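## Task

Pick up the wine glass standing on the table and hang it inverted on the rack so its stem sits fully within a free curl, with the glass contacting only the wire. Fails if the glass is thrown, released from higher than about a thumb's length, knocked as hard as such a fall, or if any glass topples while no gripper holds it. The glass already on the rack must stay hanging upright in its own curl.

## Robot and tools

Robot: two 6-joint arms, left_arm and right_arm, each with a parallel two-finger gripper and a wrist camera. Calibrated bases in the scene frame: left_arm at (+0.008, +0.372, 0) m, right_arm at (-0.006, -0.344, 0) m, both nearly unrotated.

Scene frame: origin at table-top height, halfway between the nominal bases; +z up, +x away from the robot over the table, +y toward left_arm. All hand positions (metres) and quaternions (wxyz) in results use this frame. The reported hand point sits between the finger pads, roughly 1 cm short of the tips; fingers point along the gripper's +z and close along its y. Reported poses may be off by a few cm, more when stretched.

Command row: always 14 numbers, each in [-1, 1]. First left_arm, then right_arm, each block being 6 joint numbers followed by 1 gripper number. Joint order inside a block: shoulder (joint2), elbow (joint3), wrist roll (joint6), wrist pitch (joint4), waist (joint1), wrist yaw (joint5). Joint numbers are scaled offsets, not poses: they add to the arm's Joint targets as printed at the start of the action (or move), not to the previous row. One unit equals 1.258 rad shoulder, 1.3 elbow, 2.022 wrist roll, 2.073 wrist pitch, 1.202 waist, 2.022 wrist yaw. Sending the same offset twice moves twice. The gripper number is absolute: +1 fully open, -1 closed. To leave an arm alone send 0 for its joints and repeat its current gripper command (0 is a real command, half-open).

Joint ranges (rad): waist -2.618 to 3.054, shoulder 0.000 to 3.142, elbow 0.000 to 3.142, wrist pitch -1.571 to 1.571, wrist yaw -1.571 to 1.571, wrist roll -2.094 to 2.094. Asking for more than 0.059 rad beyond a range gets the action refused for both arms; true ends vary by up to 0.059. A "joint sent to its limit" line means a joint was clipped at its end.

Tools:
- execute_actions(actions, cameras): actions is a list of actions; each action is a list of up to 15 rows, one row per 1/30 s step; if fewer rows, the last repeats to fill 15 steps. An empty list just reports state and images. cameras: list of names (cam_high, cam_left_wrist, cam_right_wrist); omitted/null/["all"] gives all, [] none.
- move(target, speed, blend, opening_speed, blocking, cameras): target is one 14-number row or a list of up to 15 rows, every row an offset from the same starting Joint targets. All joints travel in sync toward it, so the hand follows a curve and does not avoid obstacles. speed: rad/s for the joint with the longest travel, 0.01 to 2, default 0.5 (one value or one per target). blend: rad corner rounding for a list, default 0 (stop at each). opening_speed: gripper change per second on the -1..+1 scale, at least 0.2. blocking=false returns after about 0.5 s while the move continues. The result adds a "move:" line: done, off_target (at rest but a joint over 0.035 rad off), moving, held, or fault, plus limits=held and the worst joint per arm if off.
- wait(seconds): 0 to 10, arms keep last command; a running move continues.
- stop(): brakes a running move; needs stopping distance.
- zoom_image(camera, region): region [x0, y0, x1, y1] pixels of that camera's latest image, at most 504 by 504. Images are 896x504.
- read_manual(section): licence texts only.
- finished_scene(scene): the current scene's number; ends it irreversibly, and the goal must hold without the robot.

Motion limits: per step each joint's target may lead its measured angle only by 0.202 (waist), 0.258 (shoulder), 0.3 (elbow), 0.573 (wrist pitch), 0.522 (wrist yaw, roll) rad, and targets putting the hand over 200 mm from its measured spot are scaled back, so big offsets take several actions. Friction and gravity can leave joints short; tiny turns may not happen. "joint command not followed" means a clearance check altered targets; it does not keep the two grippers apart.

Result lines: end_effector_position and quat per arm; Joint positions and Joint velocities per arm in the joint order above, each block ending with the finger opening in m (0.093 fully open) and its rate; Joint targets (base for your next offsets); Joint torques (include arm weight; some wrap at ±28 N m); Tool commands; grip_measured per gripper on the -1..+1 scale. Pads meet near -0.94 and each mm of object width adds about 0.0208; the reading may be up to 0.02 too high. For a firm grip send a number about 0.24 below the width's reading; keep sending it while holding; to release send well above that reading. A reading near -0.94 alone does not prove something is held. Pads squeeze about 50 to 65 N.

Cameras: cam_high (fixed, overhead), cam_left_wrist, cam_right_wrist; calibration matrices are given as approximations, and wrist images may lag while the arm moves.

Avoid: releasing the glass more than a thumb's length above its support, swinging it into the rack or the hanging glass, letting any glass tip over unheld, pushing anything off the table, arms striking or pressing each other, and long stretched holds: motors heating to 75 °C print MOTOR HOT, and at 90 °C an OVER-TEMPERATURE FAULT folds that arm away for the rest of the scene. Objects may occasionally be nudged by outside pushes. Move slowly near contact; faster motion or aiming far past contact means harder impacts.

Each tool is called after ">>>" as name([rows], argument=value, ...), one row to a line, values as JSON.

## Session

>>> execute_actions(actions=[])

Scene clock: 0.00 s.
left_arm: end_effector_position=(+0.2107, +0.1865, +0.1947) grip_measured=+1.000 end_effector_quat_wxyz=(+0.040, +0.297, +0.951, -0.080) | right_arm: end_effector_position=(+0.2309, -0.5403, +0.1996) grip_measured=+1.000 end_effector_quat_wxyz=(+0.270, +0.698, +0.663, -0.015)
Joint names: [shoulder, elbow, wrist roll, wrist pitch, waist, wrist yaw]
Joint positions: left_arm=[1.481 1.47 -0.069 -1.426 -0.664 0.121 0.093] | right_arm=[1.245 1.178 0.964 -0.97 -0.638 0.126 0.093]
Joint velocities: within noise
Joint torques (N m): no reading
Heat: left arm: 34 °C; right arm: 37 °C.
Joint targets: left_arm=[1.472 1.480 -0.069 -1.424 -0.664 0.121] | right_arm=[1.241 1.187 0.965 -0.970 -0.638 0.126]
Tool commands: left_gripper/opening=+1.0 right_gripper/opening=+1.0

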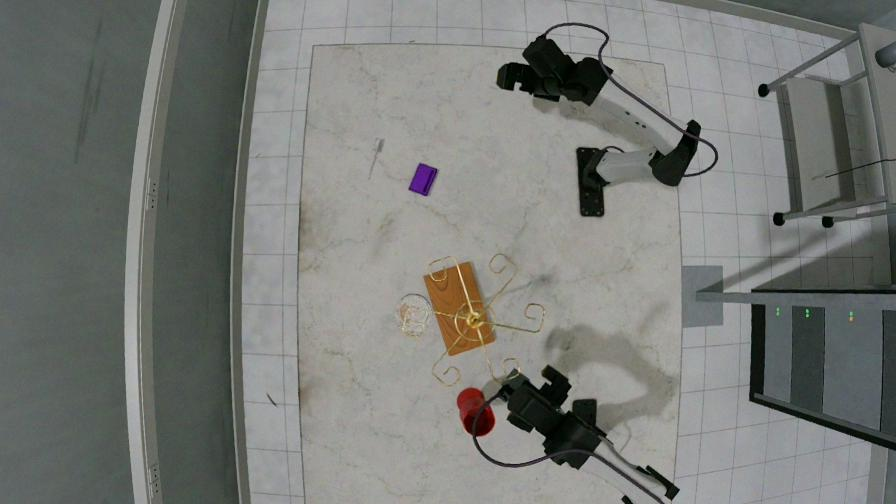

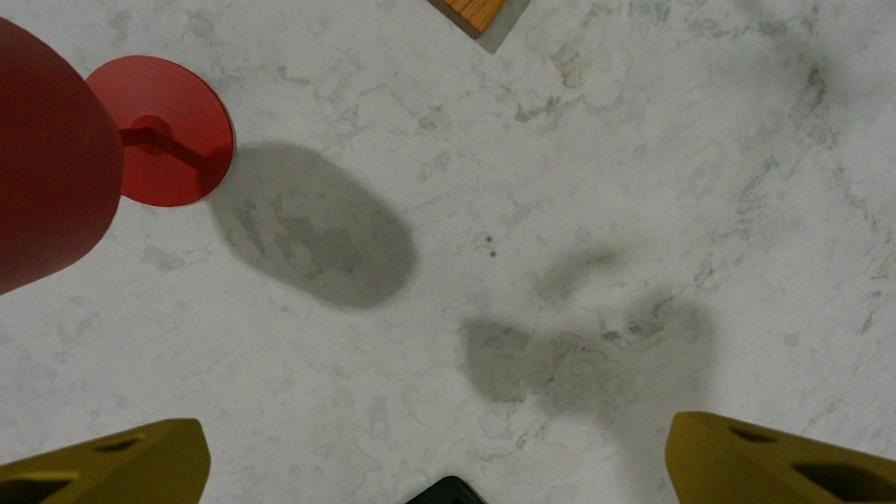

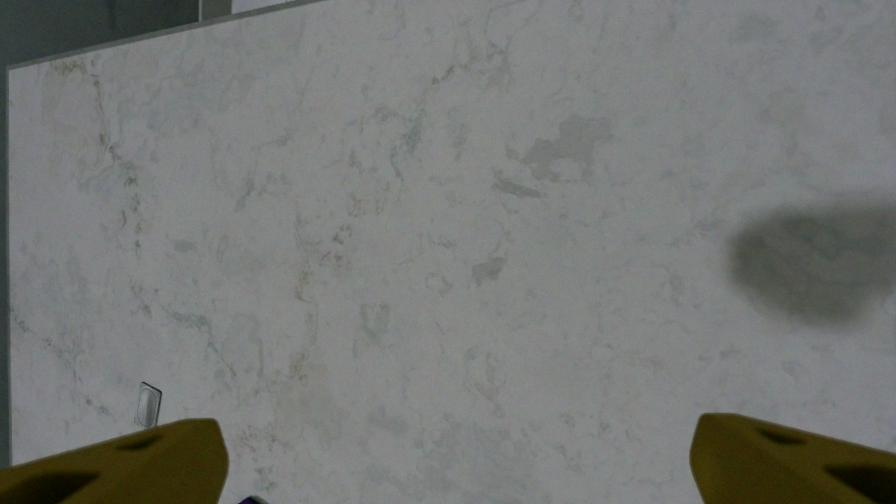

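>>> zoom_image(camera="cam_high", region=[370, 240, 570, 440])

>>> zoom_image(camera="cam_left_wrist", region=[0, 0, 504, 504])

Scaled by 2.520 from the camera's 896x504 image, which has a finer 1280x720 frame.

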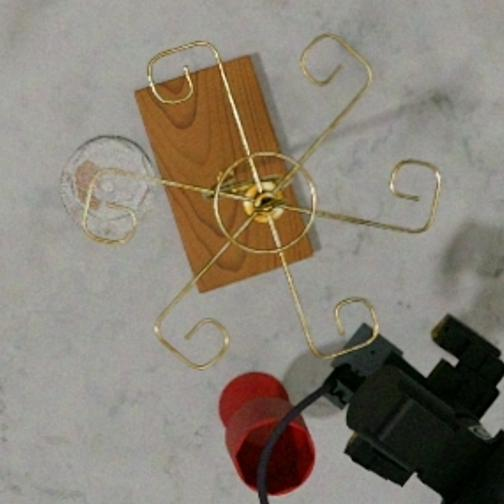

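Scaled by 1.000.

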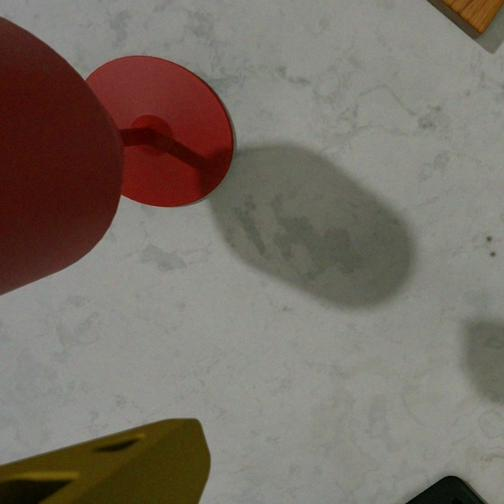

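>>> move(target=[0,0,0,0,0,0,1,-0.668,-0.375,-0.477,0.323,0.99,-0.161,1], speed=1)

Scene clock: 96.07 s.
left_arm: end_effector_position=(+0.2107, +0.1865, +0.1947) grip_measured=+1.000 end_effector_quat_wxyz=(+0.040, +0.297, +0.951, -0.080) | right_arm: end_effector_position=(+0.1736, -0.1947, +0.3473) grip_measured=+1.000 end_effector_quat_wxyz=(+0.655, -0.256, +0.662, +0.260)
Joint positions: left_arm=[1.481 1.47 -0.069 -1.426 -0.664 0.121 0.093] | right_arm=[0.402 0.713 0.008 -0.318 0.545 -0.187 0.093]
Joint torques (N m): left_arm=[-6.82 5.52 -0.05 0.59 -0.38 0.06] | right_arm=[1.42 4.82 -0.19 1.95 0.4 -0.28]
Heat: left arm: 38 °C; right arm: 42 °C.
Joint targets: left_arm=[1.472 1.480 -0.069 -1.424 -0.664 0.121] | right_arm=[0.400 0.699 0.000 -0.300 0.552 -0.200]
move: done
camera_calibration:
cam_right_wrist: T_world_to_cam=[[0.67123, -0.739671, -0.0483386, -0.242109], [-0.335591, -0.245098, -0.909564, 0.366647], [0.66093, 0.626748, -0.412744, 0.228431], [0, 0, 0, 1]]

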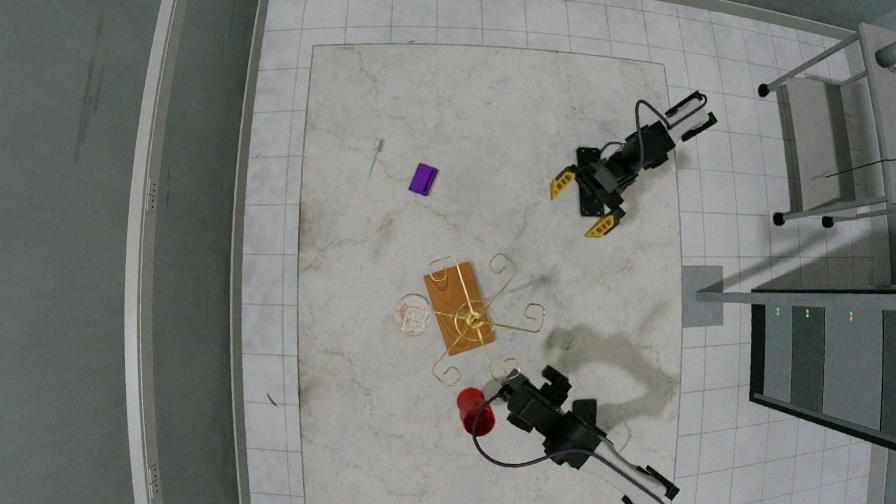

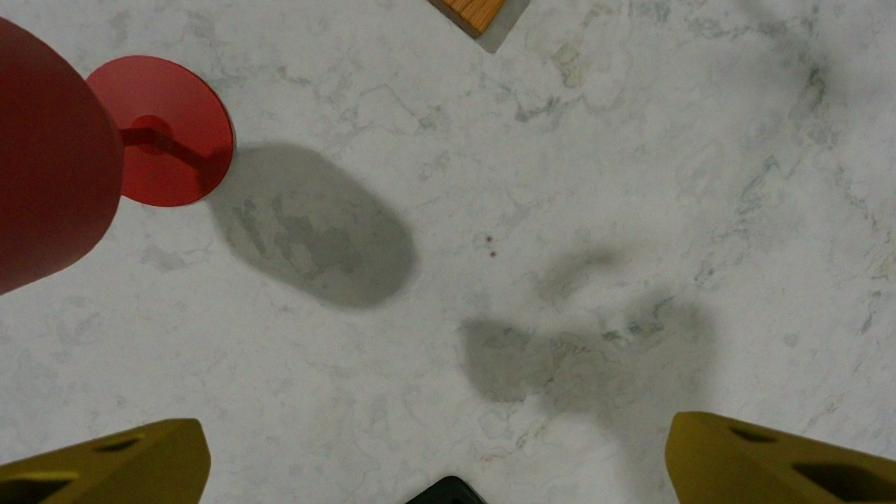

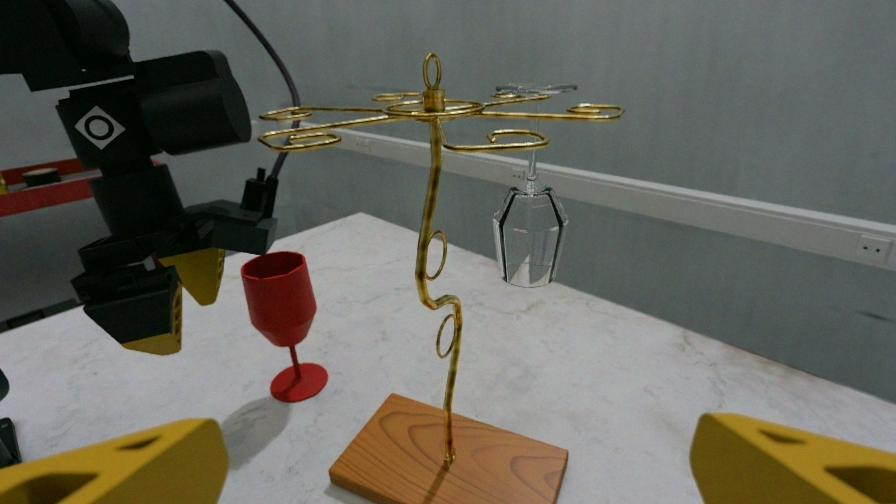

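>>> zoom_image(camera="cam_right_wrist", region=[240, 20, 640, 245])

>>> zoom_image(camera="cam_right_wrist", region=[60, 200, 560, 480])

>>> zoom_image(camera="cam_high", region=[420, 300, 550, 440])

Scaled by 1.260 from the camera's 896x504 image, which has a finer 1280x720 frame.

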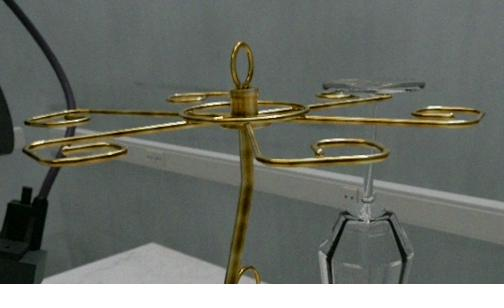

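Scaled by 1.008 from the camera's 896x504 image, which has a finer 1280x720 frame.

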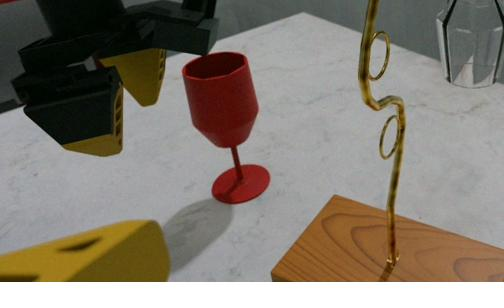

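Scaled by 3.600 from the camera's 896x504 image, which has a finer 1280x720 frame.

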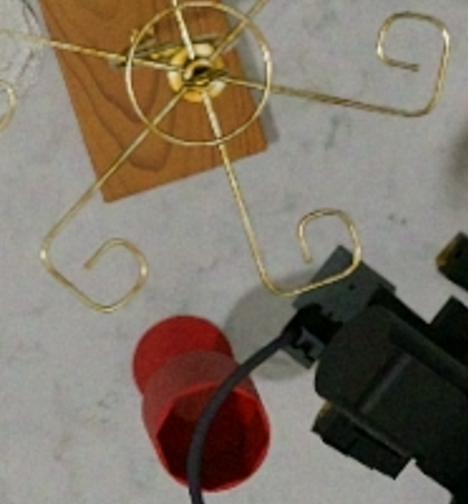

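>>> move([
  [-0.216,-0.023,0,-0.037,0,0,1,0,0,0,0,0,0,1],
  [-0.216,-0.023,0,-0.037,0.99,0,1,0,0,0,0,0,0,1],
  [0.118,-0.029,0.7245,0.0999,0.99,0.717,1,0,0,0,0,0,0,1],
], speed=0.9, blend=0.08)

Scene clock: 291.57 s.
left_arm: end_effector_position=(+0.3486, +0.3729, +0.3213) grip_measured=+1.000 end_effector_quat_wxyz=(+0.606, +0.354, +0.618, -0.353) | right_arm: end_effector_position=(+0.1735, -0.1946, +0.3477) grip_measured=+1.000 end_effector_quat_wxyz=(+0.655, -0.256, +0.661, +0.260)
Joint positions: left_arm=[1.614 1.452 1.386 -1.231 0.521 1.555 0.093] | right_arm=[0.402 0.713 0.007 -0.316 0.545 -0.188 0.093]
Joint torques (N m): left_arm=[-7.04 4.05 -0.01 0.57 0.01 0.69] | right_arm=[1.55 4.85 -0.14 1.89 0.42 -0.31]
Joint targets: left_arm=[1.620 1.442 1.396 -1.217 0.526 1.571] | right_arm=[0.400 0.699 0.000 -0.300 0.552 -0.200]
move: done
camera_calibration:
cam_left_wrist: T_world_to_cam=[[-0.871559, -0.490289, -0.0012691, 0.488376], [-0.207461, 0.371134, -0.905108, 0.26494], [0.444235, -0.788591, -0.425181, 0.356415], [0, 0, 0, 1]]
cam_right_wrist: T_world_to_cam=[[0.671884, -0.739144, -0.0473128, -0.242331], [-0.333757, -0.245122, -0.910232, 0.366883], [0.661195, 0.627361, -0.411388, 0.228181], [0, 0, 0, 1]]

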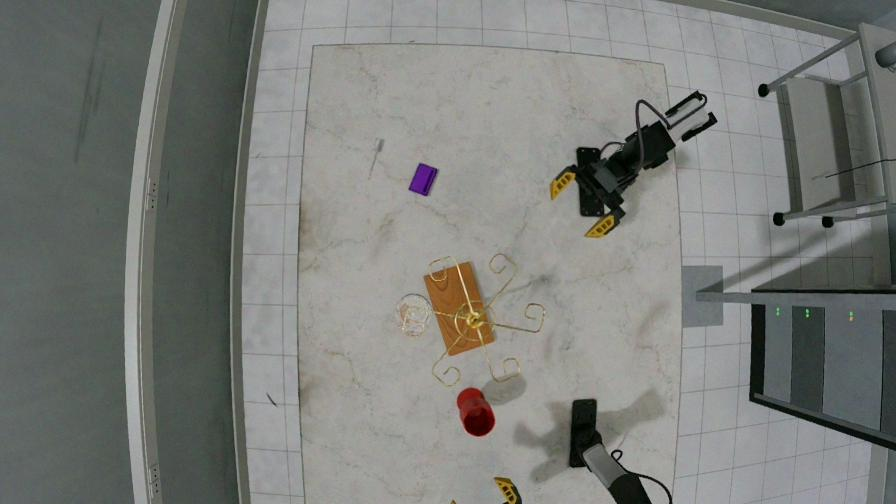

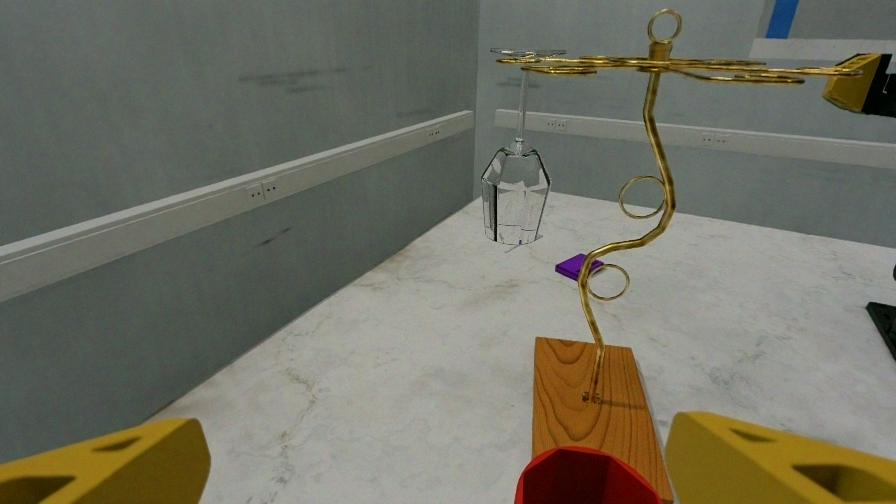

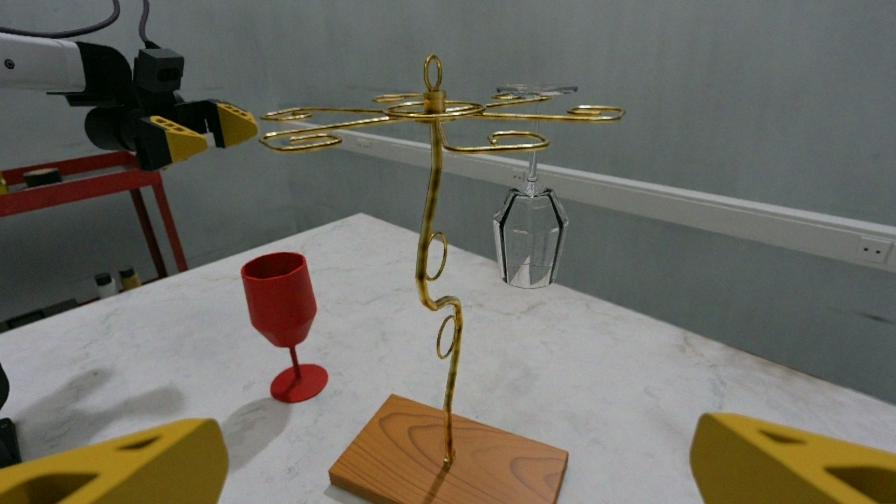

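>>> move(target=[0.011,0.01,0,0,-0.306,0,1,0,0,0,0,0,0,1], speed=0.5)

>>> zoom_image(camera="cam_high", region=[420, 300, 560, 504])

Scene clock: 313.27 s.
left_arm: end_effector_position=(+0.3291, +0.2522, +0.3188) grip_measured=+1.000 end_effector_quat_wxyz=(+0.531, +0.457, +0.546, -0.459) | right_arm: end_effector_position=(+0.1735, -0.1946, +0.3478) grip_measured=+1.000 end_effector_quat_wxyz=(+0.656, -0.256, +0.661, +0.261)
Joint positions: left_arm=[1.625 1.452 1.387 -1.229 0.158 1.557 0.093] | right_arm=[0.402 0.713 0.007 -0.316 0.545 -0.188 0.093]
Joint torques (N m): left_arm=[-6.68 5.15 0.09 0.58 -0.4 0.64] | right_arm=[1.42 4.86 -0.16 1.92 0.43 -0.26]
Joint targets: left_arm=[1.634 1.455 1.396 -1.217 0.158 1.571] | right_arm=[0.400 0.699 0.000 -0.300 0.552 -0.199]
move: done
camera_calibration:
cam_left_wrist: T_world_to_cam=[[-0.988856, -0.148738, 0.00634488, 0.36218], [-0.0686645, 0.41786, -0.905913, 0.246216], [0.132092, -0.896253, -0.423416, 0.398121], [0, 0, 0, 1]]
cam_right_wrist: T_world_to_cam=[[0.671899, -0.739134, -0.0472455, -0.242351], [-0.333463, -0.244937, -0.910389, 0.367006], [0.661327, 0.627444, -0.411047, 0.228093], [0, 0, 0, 1]]

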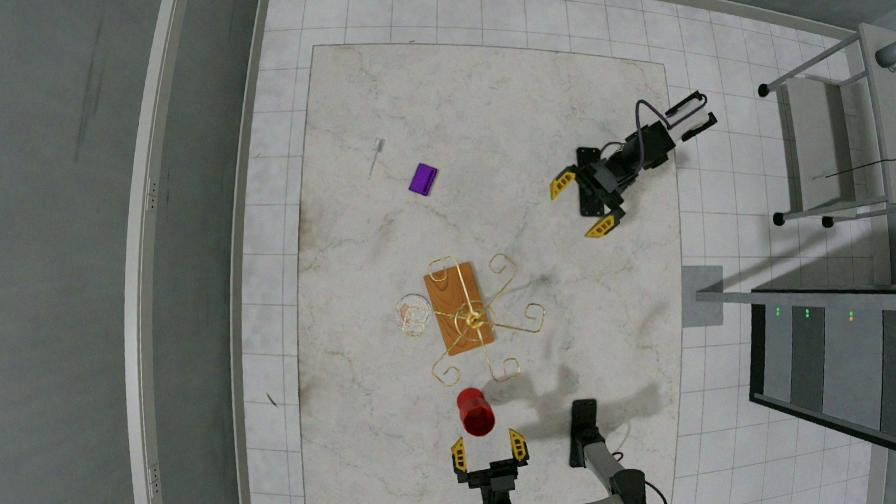

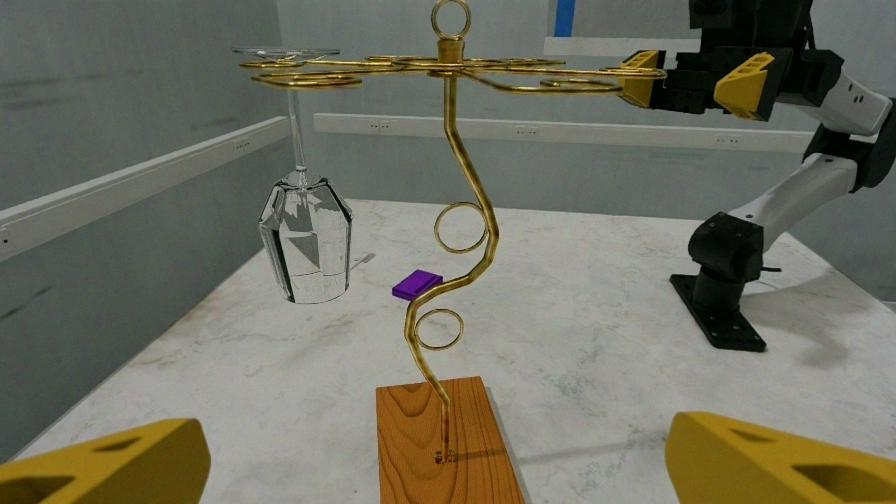

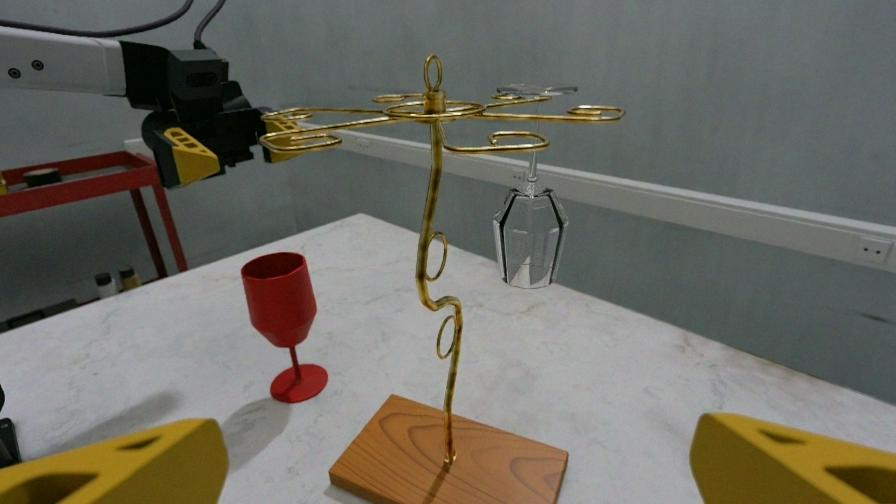

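Scaled by 2.471 from the camera's 896x504 image, which has a finer 1280x720 frame.

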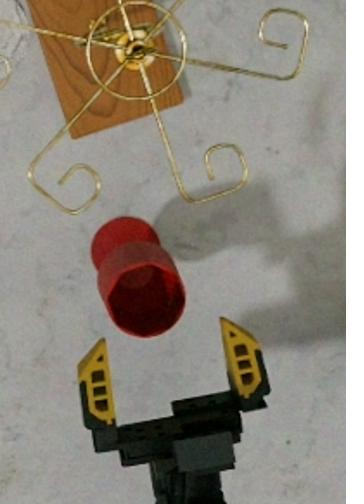

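>>> move(target=[0.0576,-0.296,0,0.2205,0,0,1,0,0,0,0,0,0,1], speed=0.4)

>>> zoom_image(camera="cam_high", region=[420, 360, 560, 504])

>>> zoom_image(camera="cam_right_wrist", region=[100, 150, 400, 420])

Scene clock: 343.93 s.
left_arm: end_effector_position=(+0.3315, +0.2526, +0.2061) grip_measured=+1.000 end_effector_quat_wxyz=(+0.533, +0.458, +0.544, -0.459) | right_arm: end_effector_position=(+0.1735, -0.1946, +0.3478) grip_measured=+1.000 end_effector_quat_wxyz=(+0.656, -0.256, +0.661, +0.261)
Joint positions: left_arm=[1.7 1.077 1.387 -0.775 0.158 1.559 0.093] | right_arm=[0.402 0.713 0.007 -0.316 0.545 -0.188 0.093]
Joint torques (N m): left_arm=[-7.46 4.01 0.03 0.6 -0.66 0.66] | right_arm=[1.54 4.96 -0.22 1.93 0.54 -0.29]
Joint targets: left_arm=[1.706 1.070 1.396 -0.760 0.158 1.571] | right_arm=[0.400 0.699 0.000 -0.300 0.552 -0.199]
move: done
camera_calibration:
cam_left_wrist: T_world_to_cam=[[-0.988935, -0.148342, 0.00174817, 0.36625], [-0.0640817, 0.416519, -0.906866, 0.143161], [0.133798, -0.896943, -0.421416, 0.349628], [0, 0, 0, 1]]
cam_right_wrist: T_world_to_cam=[[0.671899, -0.739134, -0.0472455, -0.242351], [-0.333463, -0.244937, -0.910389, 0.367006], [0.661327, 0.627444, -0.411047, 0.228093], [0, 0, 0, 1]]

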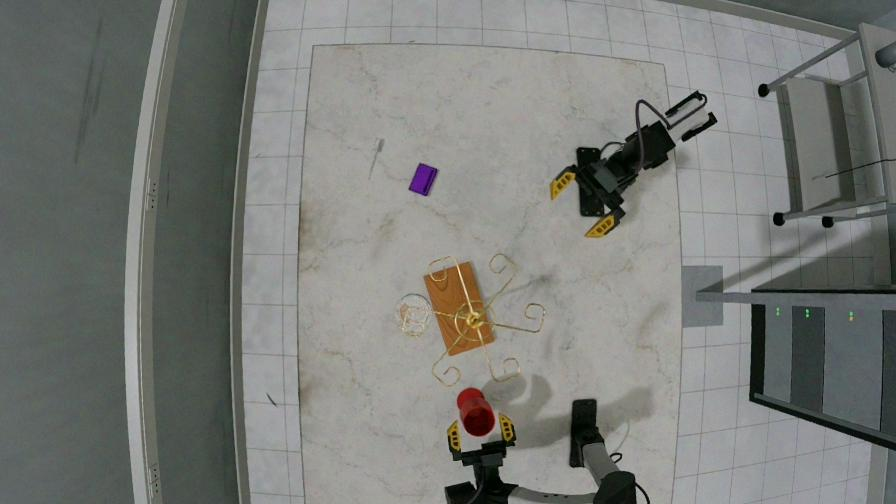

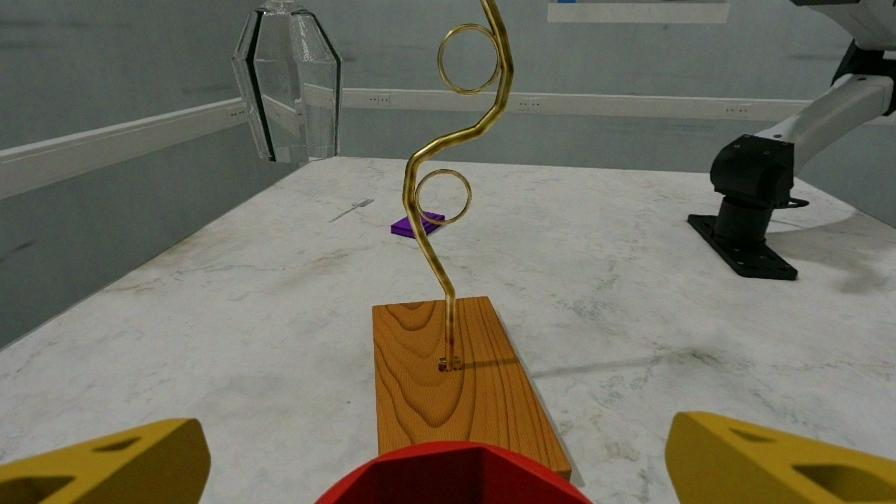

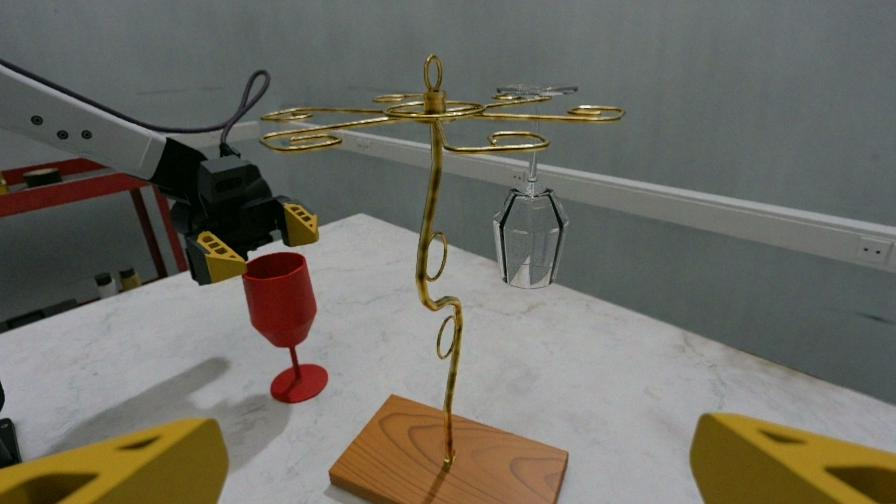

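Scaled by 3.500 from the camera's 896x504 image, which has a finer 1280x720 frame.

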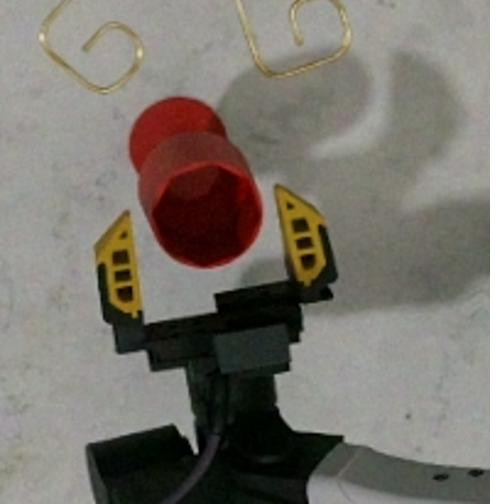

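Scaled by 1.680 from the camera's 896x504 image, which has a finer 1280x720 frame.

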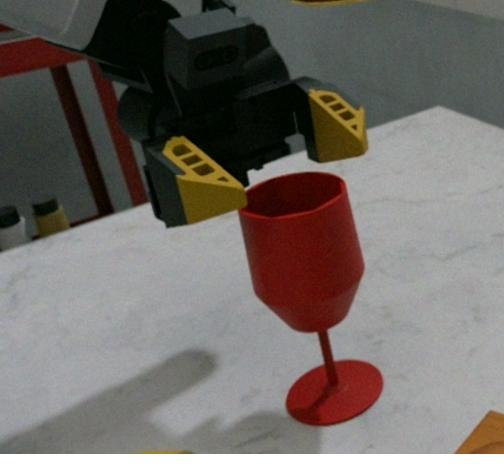

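>>> move(target=[0.118,-0.126,0,0.151,0.01,0,1,0,0,0,0,0,0,1], speed=0.25)

>>> zoom_image(camera="cam_high", region=[420, 360, 560, 504])

>>> zoom_image(camera="cam_right_wrist", region=[100, 150, 400, 420])

Scene clock: 365.67 s.
left_arm: end_effector_position=(+0.3303, +0.2543, +0.1313) grip_measured=+1.000 end_effector_quat_wxyz=(+0.535, +0.457, +0.545, -0.457) | right_arm: end_effector_position=(+0.1735, -0.1946, +0.3478) grip_measured=+1.000 end_effector_quat_wxyz=(+0.656, -0.256, +0.661, +0.261)
Joint positions: left_arm=[1.847 0.913 1.387 -0.462 0.165 1.559 0.093] | right_arm=[0.402 0.713 0.007 -0.316 0.545 -0.188 0.093]
Joint torques (N m): left_arm=[-7.68 2.95 0.04 0.59 0.06 0.67] | right_arm=[1.35 4.81 -0.17 1.88 0.59 -0.28]
Joint targets: left_arm=[1.855 0.906 1.396 -0.447 0.170 1.571] | right_arm=[0.400 0.699 0.000 -0.300 0.552 -0.200]
move: done
camera_calibration:
cam_left_wrist: T_world_to_cam=[[-0.988012, -0.154376, -0.000159138, 0.366886], [-0.0649162, 0.416402, -0.90686, 0.0748299], [0.140063, -0.895978, -0.421432, 0.317428], [0, 0, 0, 1]]
cam_right_wrist: T_world_to_cam=[[0.672181, -0.738878, -0.0472473, -0.242285], [-0.33337, -0.245063, -0.910389, 0.366962], [0.661088, 0.627697, -0.411047, 0.228183], [0, 0, 0, 1]]

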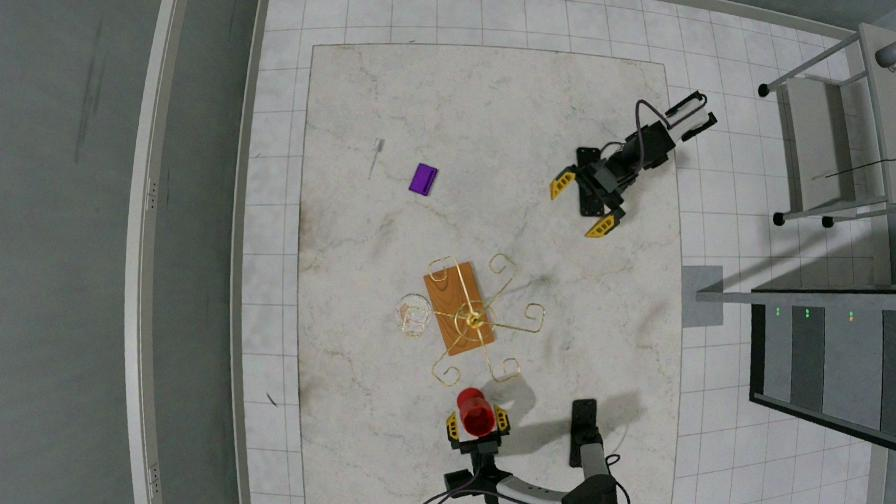

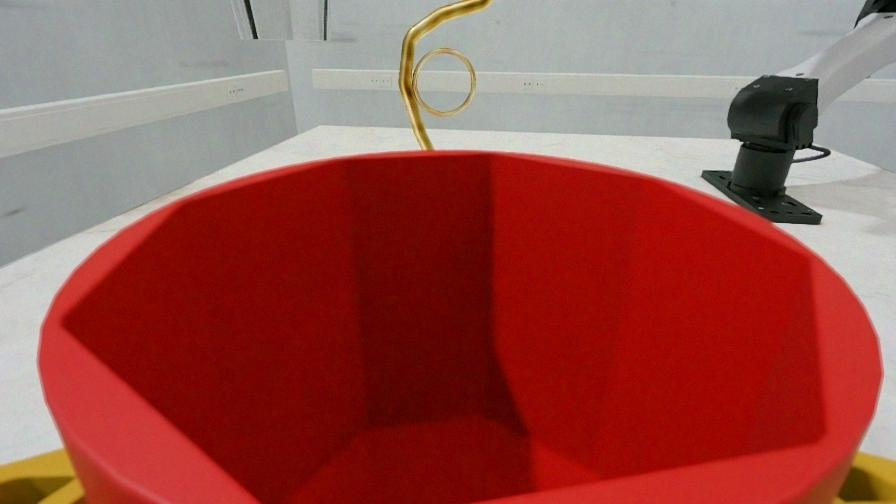

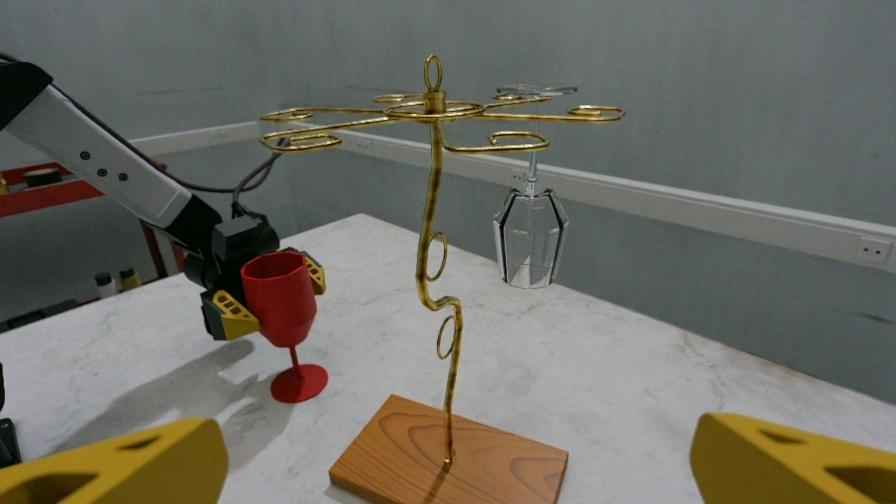

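Scaled by 3.500 from the camera's 896x504 image, which has a finer 1280x720 frame.

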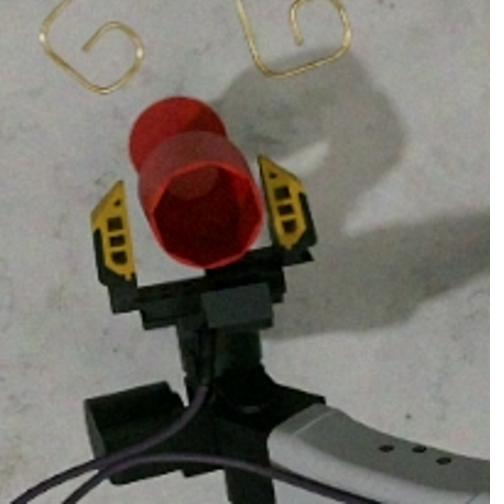

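Scaled by 1.680 from the camera's 896x504 image, which has a finer 1280x720 frame.

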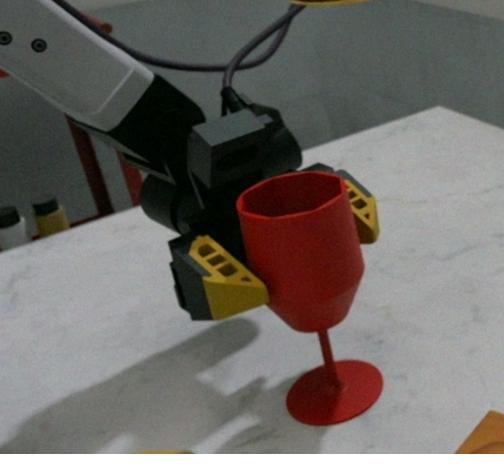

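>>> move(target=[-0.025,0.015,0,-0.0246,0,0,1,0,0,0,0,0,0,1], speed=0.25, cameras=[])

>>> move(target=[0,0,0,0,0,0,0.45,0,0,0,0,0,0,1], opening_speed=0.3)

>>> zoom_image(camera="cam_high", region=[420, 360, 560, 504])

>>> zoom_image(camera="cam_right_wrist", region=[100, 150, 400, 420])

Scene clock: 383.67 s.
move: done

Scene clock: 385.70 s.
left_arm: end_effector_position=(+0.3282, +0.2539, +0.1309) grip_measured=+0.575 end_effector_quat_wxyz=(+0.528, +0.450, +0.551, -0.464) | right_arm: end_effector_position=(+0.1735, -0.1946, +0.3478) grip_measured=+1.000 end_effector_quat_wxyz=(+0.656, -0.256, +0.661, +0.261)
Joint positions: left_arm=[1.847 0.913 1.388 -0.49 0.165 1.559 0.073] | right_arm=[0.402 0.713 0.007 -0.316 0.545 -0.188 0.093]
Joint torques (N m): left_arm=[-10.62 4.97 0.05 0.36 0.2 0.63] | right_arm=[1.57 4.81 -0.2 1.91 0.46 -0.26]
Joint targets: left_arm=[1.823 0.925 1.396 -0.498 0.170 1.571] | right_arm=[0.400 0.699 0.000 -0.301 0.552 -0.200]
move: done
camera_calibration:
cam_left_wrist: T_world_to_cam=[[-0.987635, -0.154309, 0.027684, 0.360982], [-0.089829, 0.412287, -0.906615, 0.083716], [0.128485, -0.897891, -0.42105, 0.321503], [0, 0, 0, 1]]
cam_right_wrist: T_world_to_cam=[[0.672181, -0.738878, -0.0472473, -0.242285], [-0.33337, -0.245063, -0.910389, 0.366962], [0.661088, 0.627697, -0.411047, 0.228183], [0, 0, 0, 1]]

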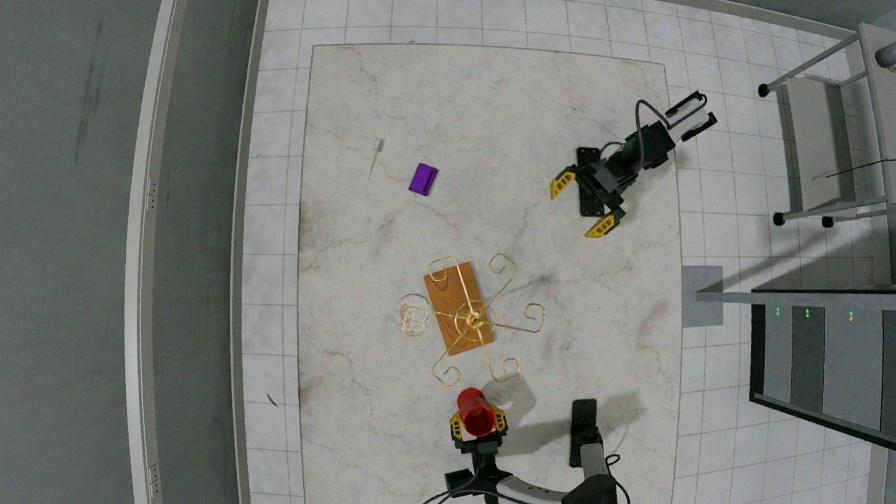

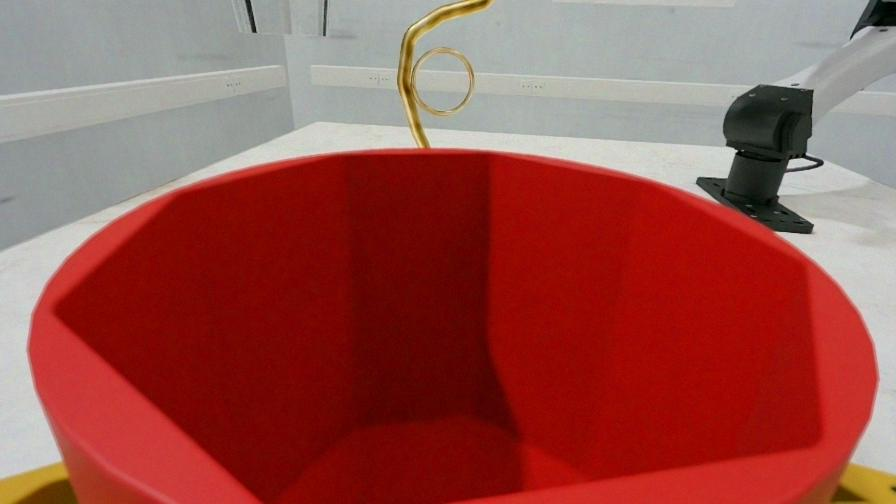

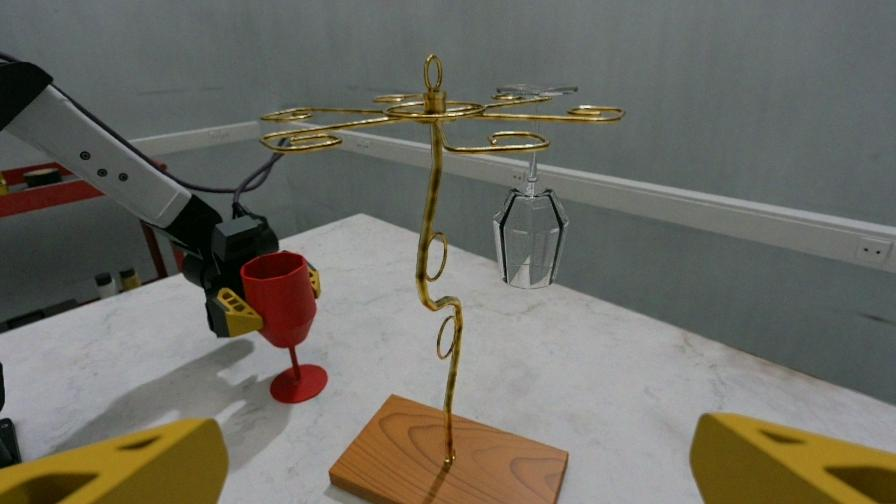

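Scaled by 3.500 from the camera's 896x504 image, which has a finer 1280x720 frame.

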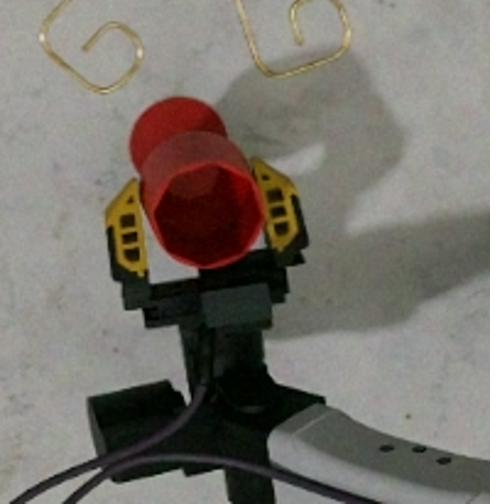

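Scaled by 1.680 from the camera's 896x504 image, which has a finer 1280x720 frame.

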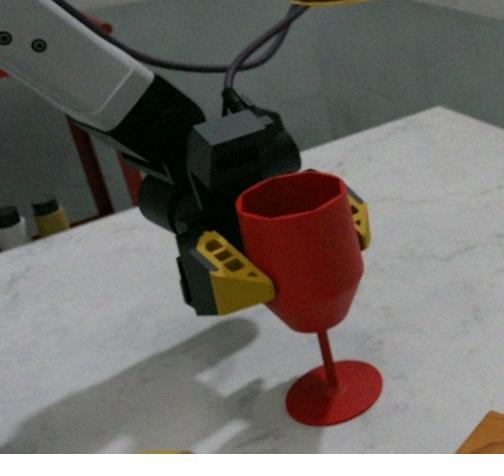

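>>> zoom_image(camera="cam_high", region=[425, 335, 485, 395])

>>> zoom_image(camera="cam_high", region=[470, 330, 530, 390])

Scaled by 8.400 from the camera's 896x504 image, which has a finer 1280x720 frame.

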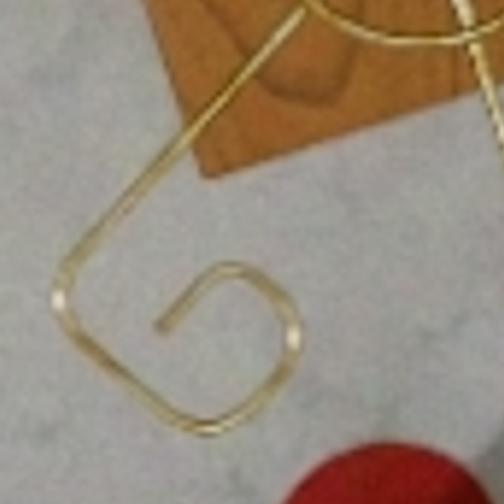

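Scaled by 8.400 from the camera's 896x504 image, which has a finer 1280x720 frame.

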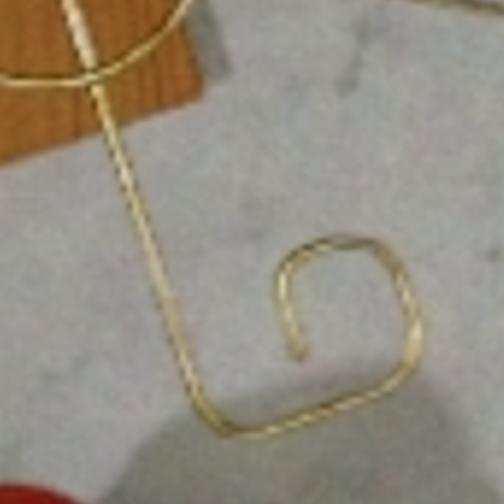

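>>> zoom_image(camera="cam_right_wrist", region=[265, 335, 335, 410])

>>> zoom_image(camera="cam_right_wrist", region=[255, 90, 355, 160])

Scaled by 6.720 from the camera's 896x504 image, which has a finer 1280x720 frame.

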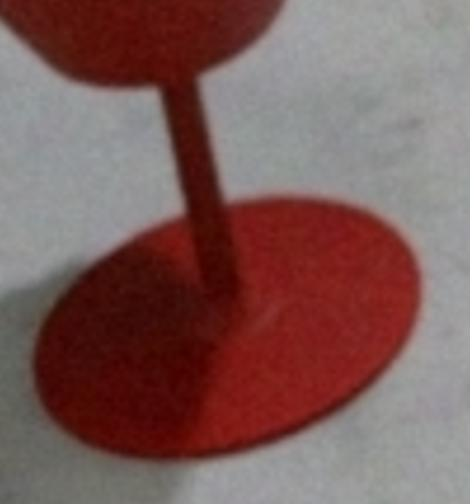

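Scaled by 5.040 from the camera's 896x504 image, which has a finer 1280x720 frame.

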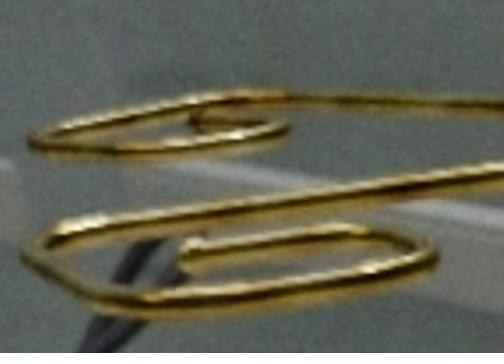

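>>> move([
  [0,0,0,0,0,0,0.36,0,0,0,0,0,0,1],
  [-0.157,0.2805,0,-0.273,0,0,0.36,0,0,0,0,0,0,1],
], opening_speed=0.3, speed=0.3)

>>> zoom_image(camera="cam_right_wrist", region=[100, 50, 400, 320])

Scene clock: 492.60 s.
left_arm: end_effector_position=(+0.3321, +0.2546, +0.2618) grip_measured=+0.565 end_effector_quat_wxyz=(+0.522, +0.443, +0.557, -0.471) | right_arm: end_effector_position=(+0.1735, -0.1946, +0.3478) grip_measured=+1.000 end_effector_quat_wxyz=(+0.656, -0.256, +0.661, +0.261)
Joint positions: left_arm=[1.657 1.261 1.389 -1.055 0.165 1.559 0.072] | right_arm=[0.402 0.713 0.007 -0.315 0.545 -0.188 0.093]
Joint torques (N m): left_arm=[-10.81 7.31 0 0.32 0.16 0.63] | right_arm=[1.32 4.82 -0.19 1.9 0.47 -0.31]
Heat: left arm: 45 °C; right arm: 46 °C.
Joint targets: left_arm=[1.626 1.290 1.396 -1.064 0.170 1.571] | right_arm=[0.400 0.699 0.000 -0.300 0.552 -0.200]
move: done
camera_calibration:
cam_left_wrist: T_world_to_cam=[[-0.986638, -0.154122, 0.0528395, 0.354384], [-0.112332, 0.408573, -0.905787, 0.210664], [0.118013, -0.899619, -0.420426, 0.380443], [0, 0, 0, 1]]
cam_right_wrist: T_world_to_cam=[[0.672196, -0.738868, -0.04718, -0.242305], [-0.333076, -0.244878, -0.910547, 0.367085], [0.66122, 0.627781, -0.410706, 0.228095], [0, 0, 0, 1]]

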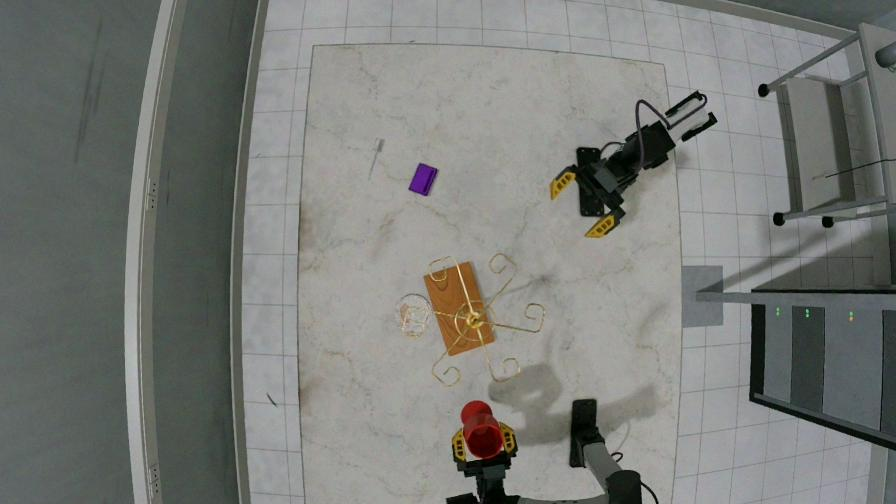

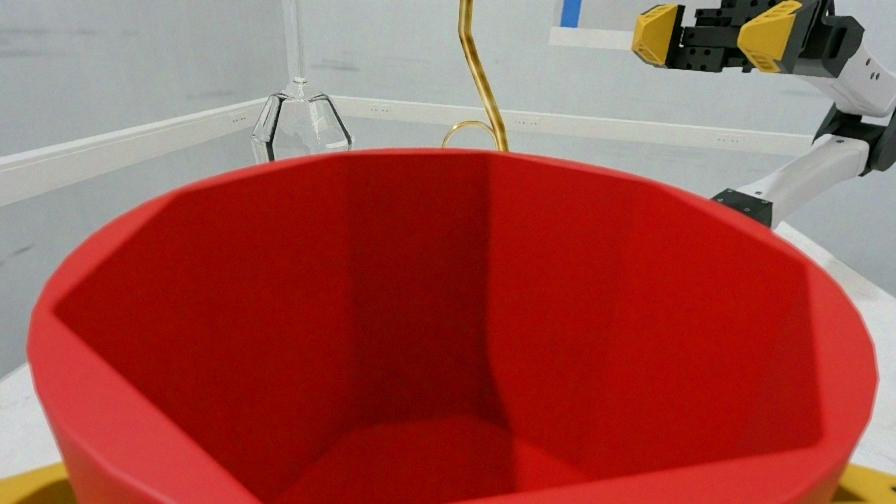

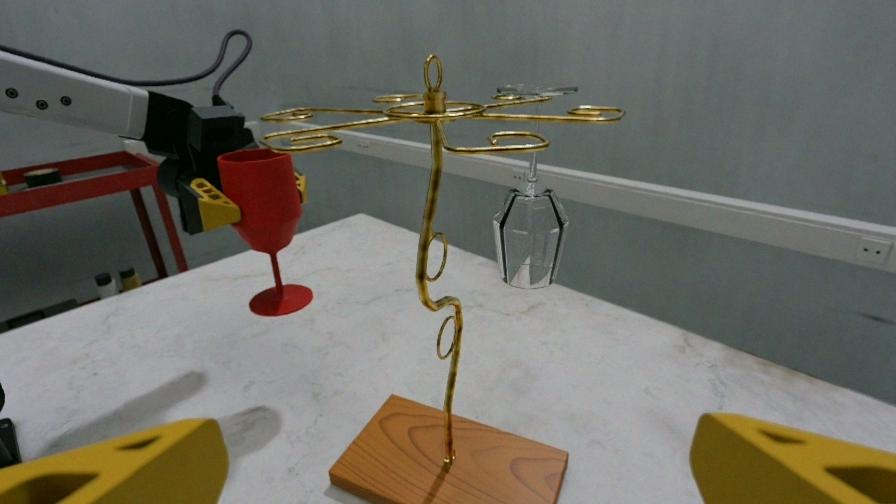

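Scaled by 1.680 from the camera's 896x504 image, which has a finer 1280x720 frame.

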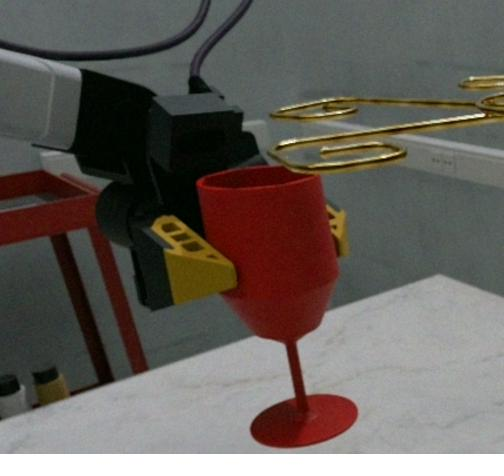

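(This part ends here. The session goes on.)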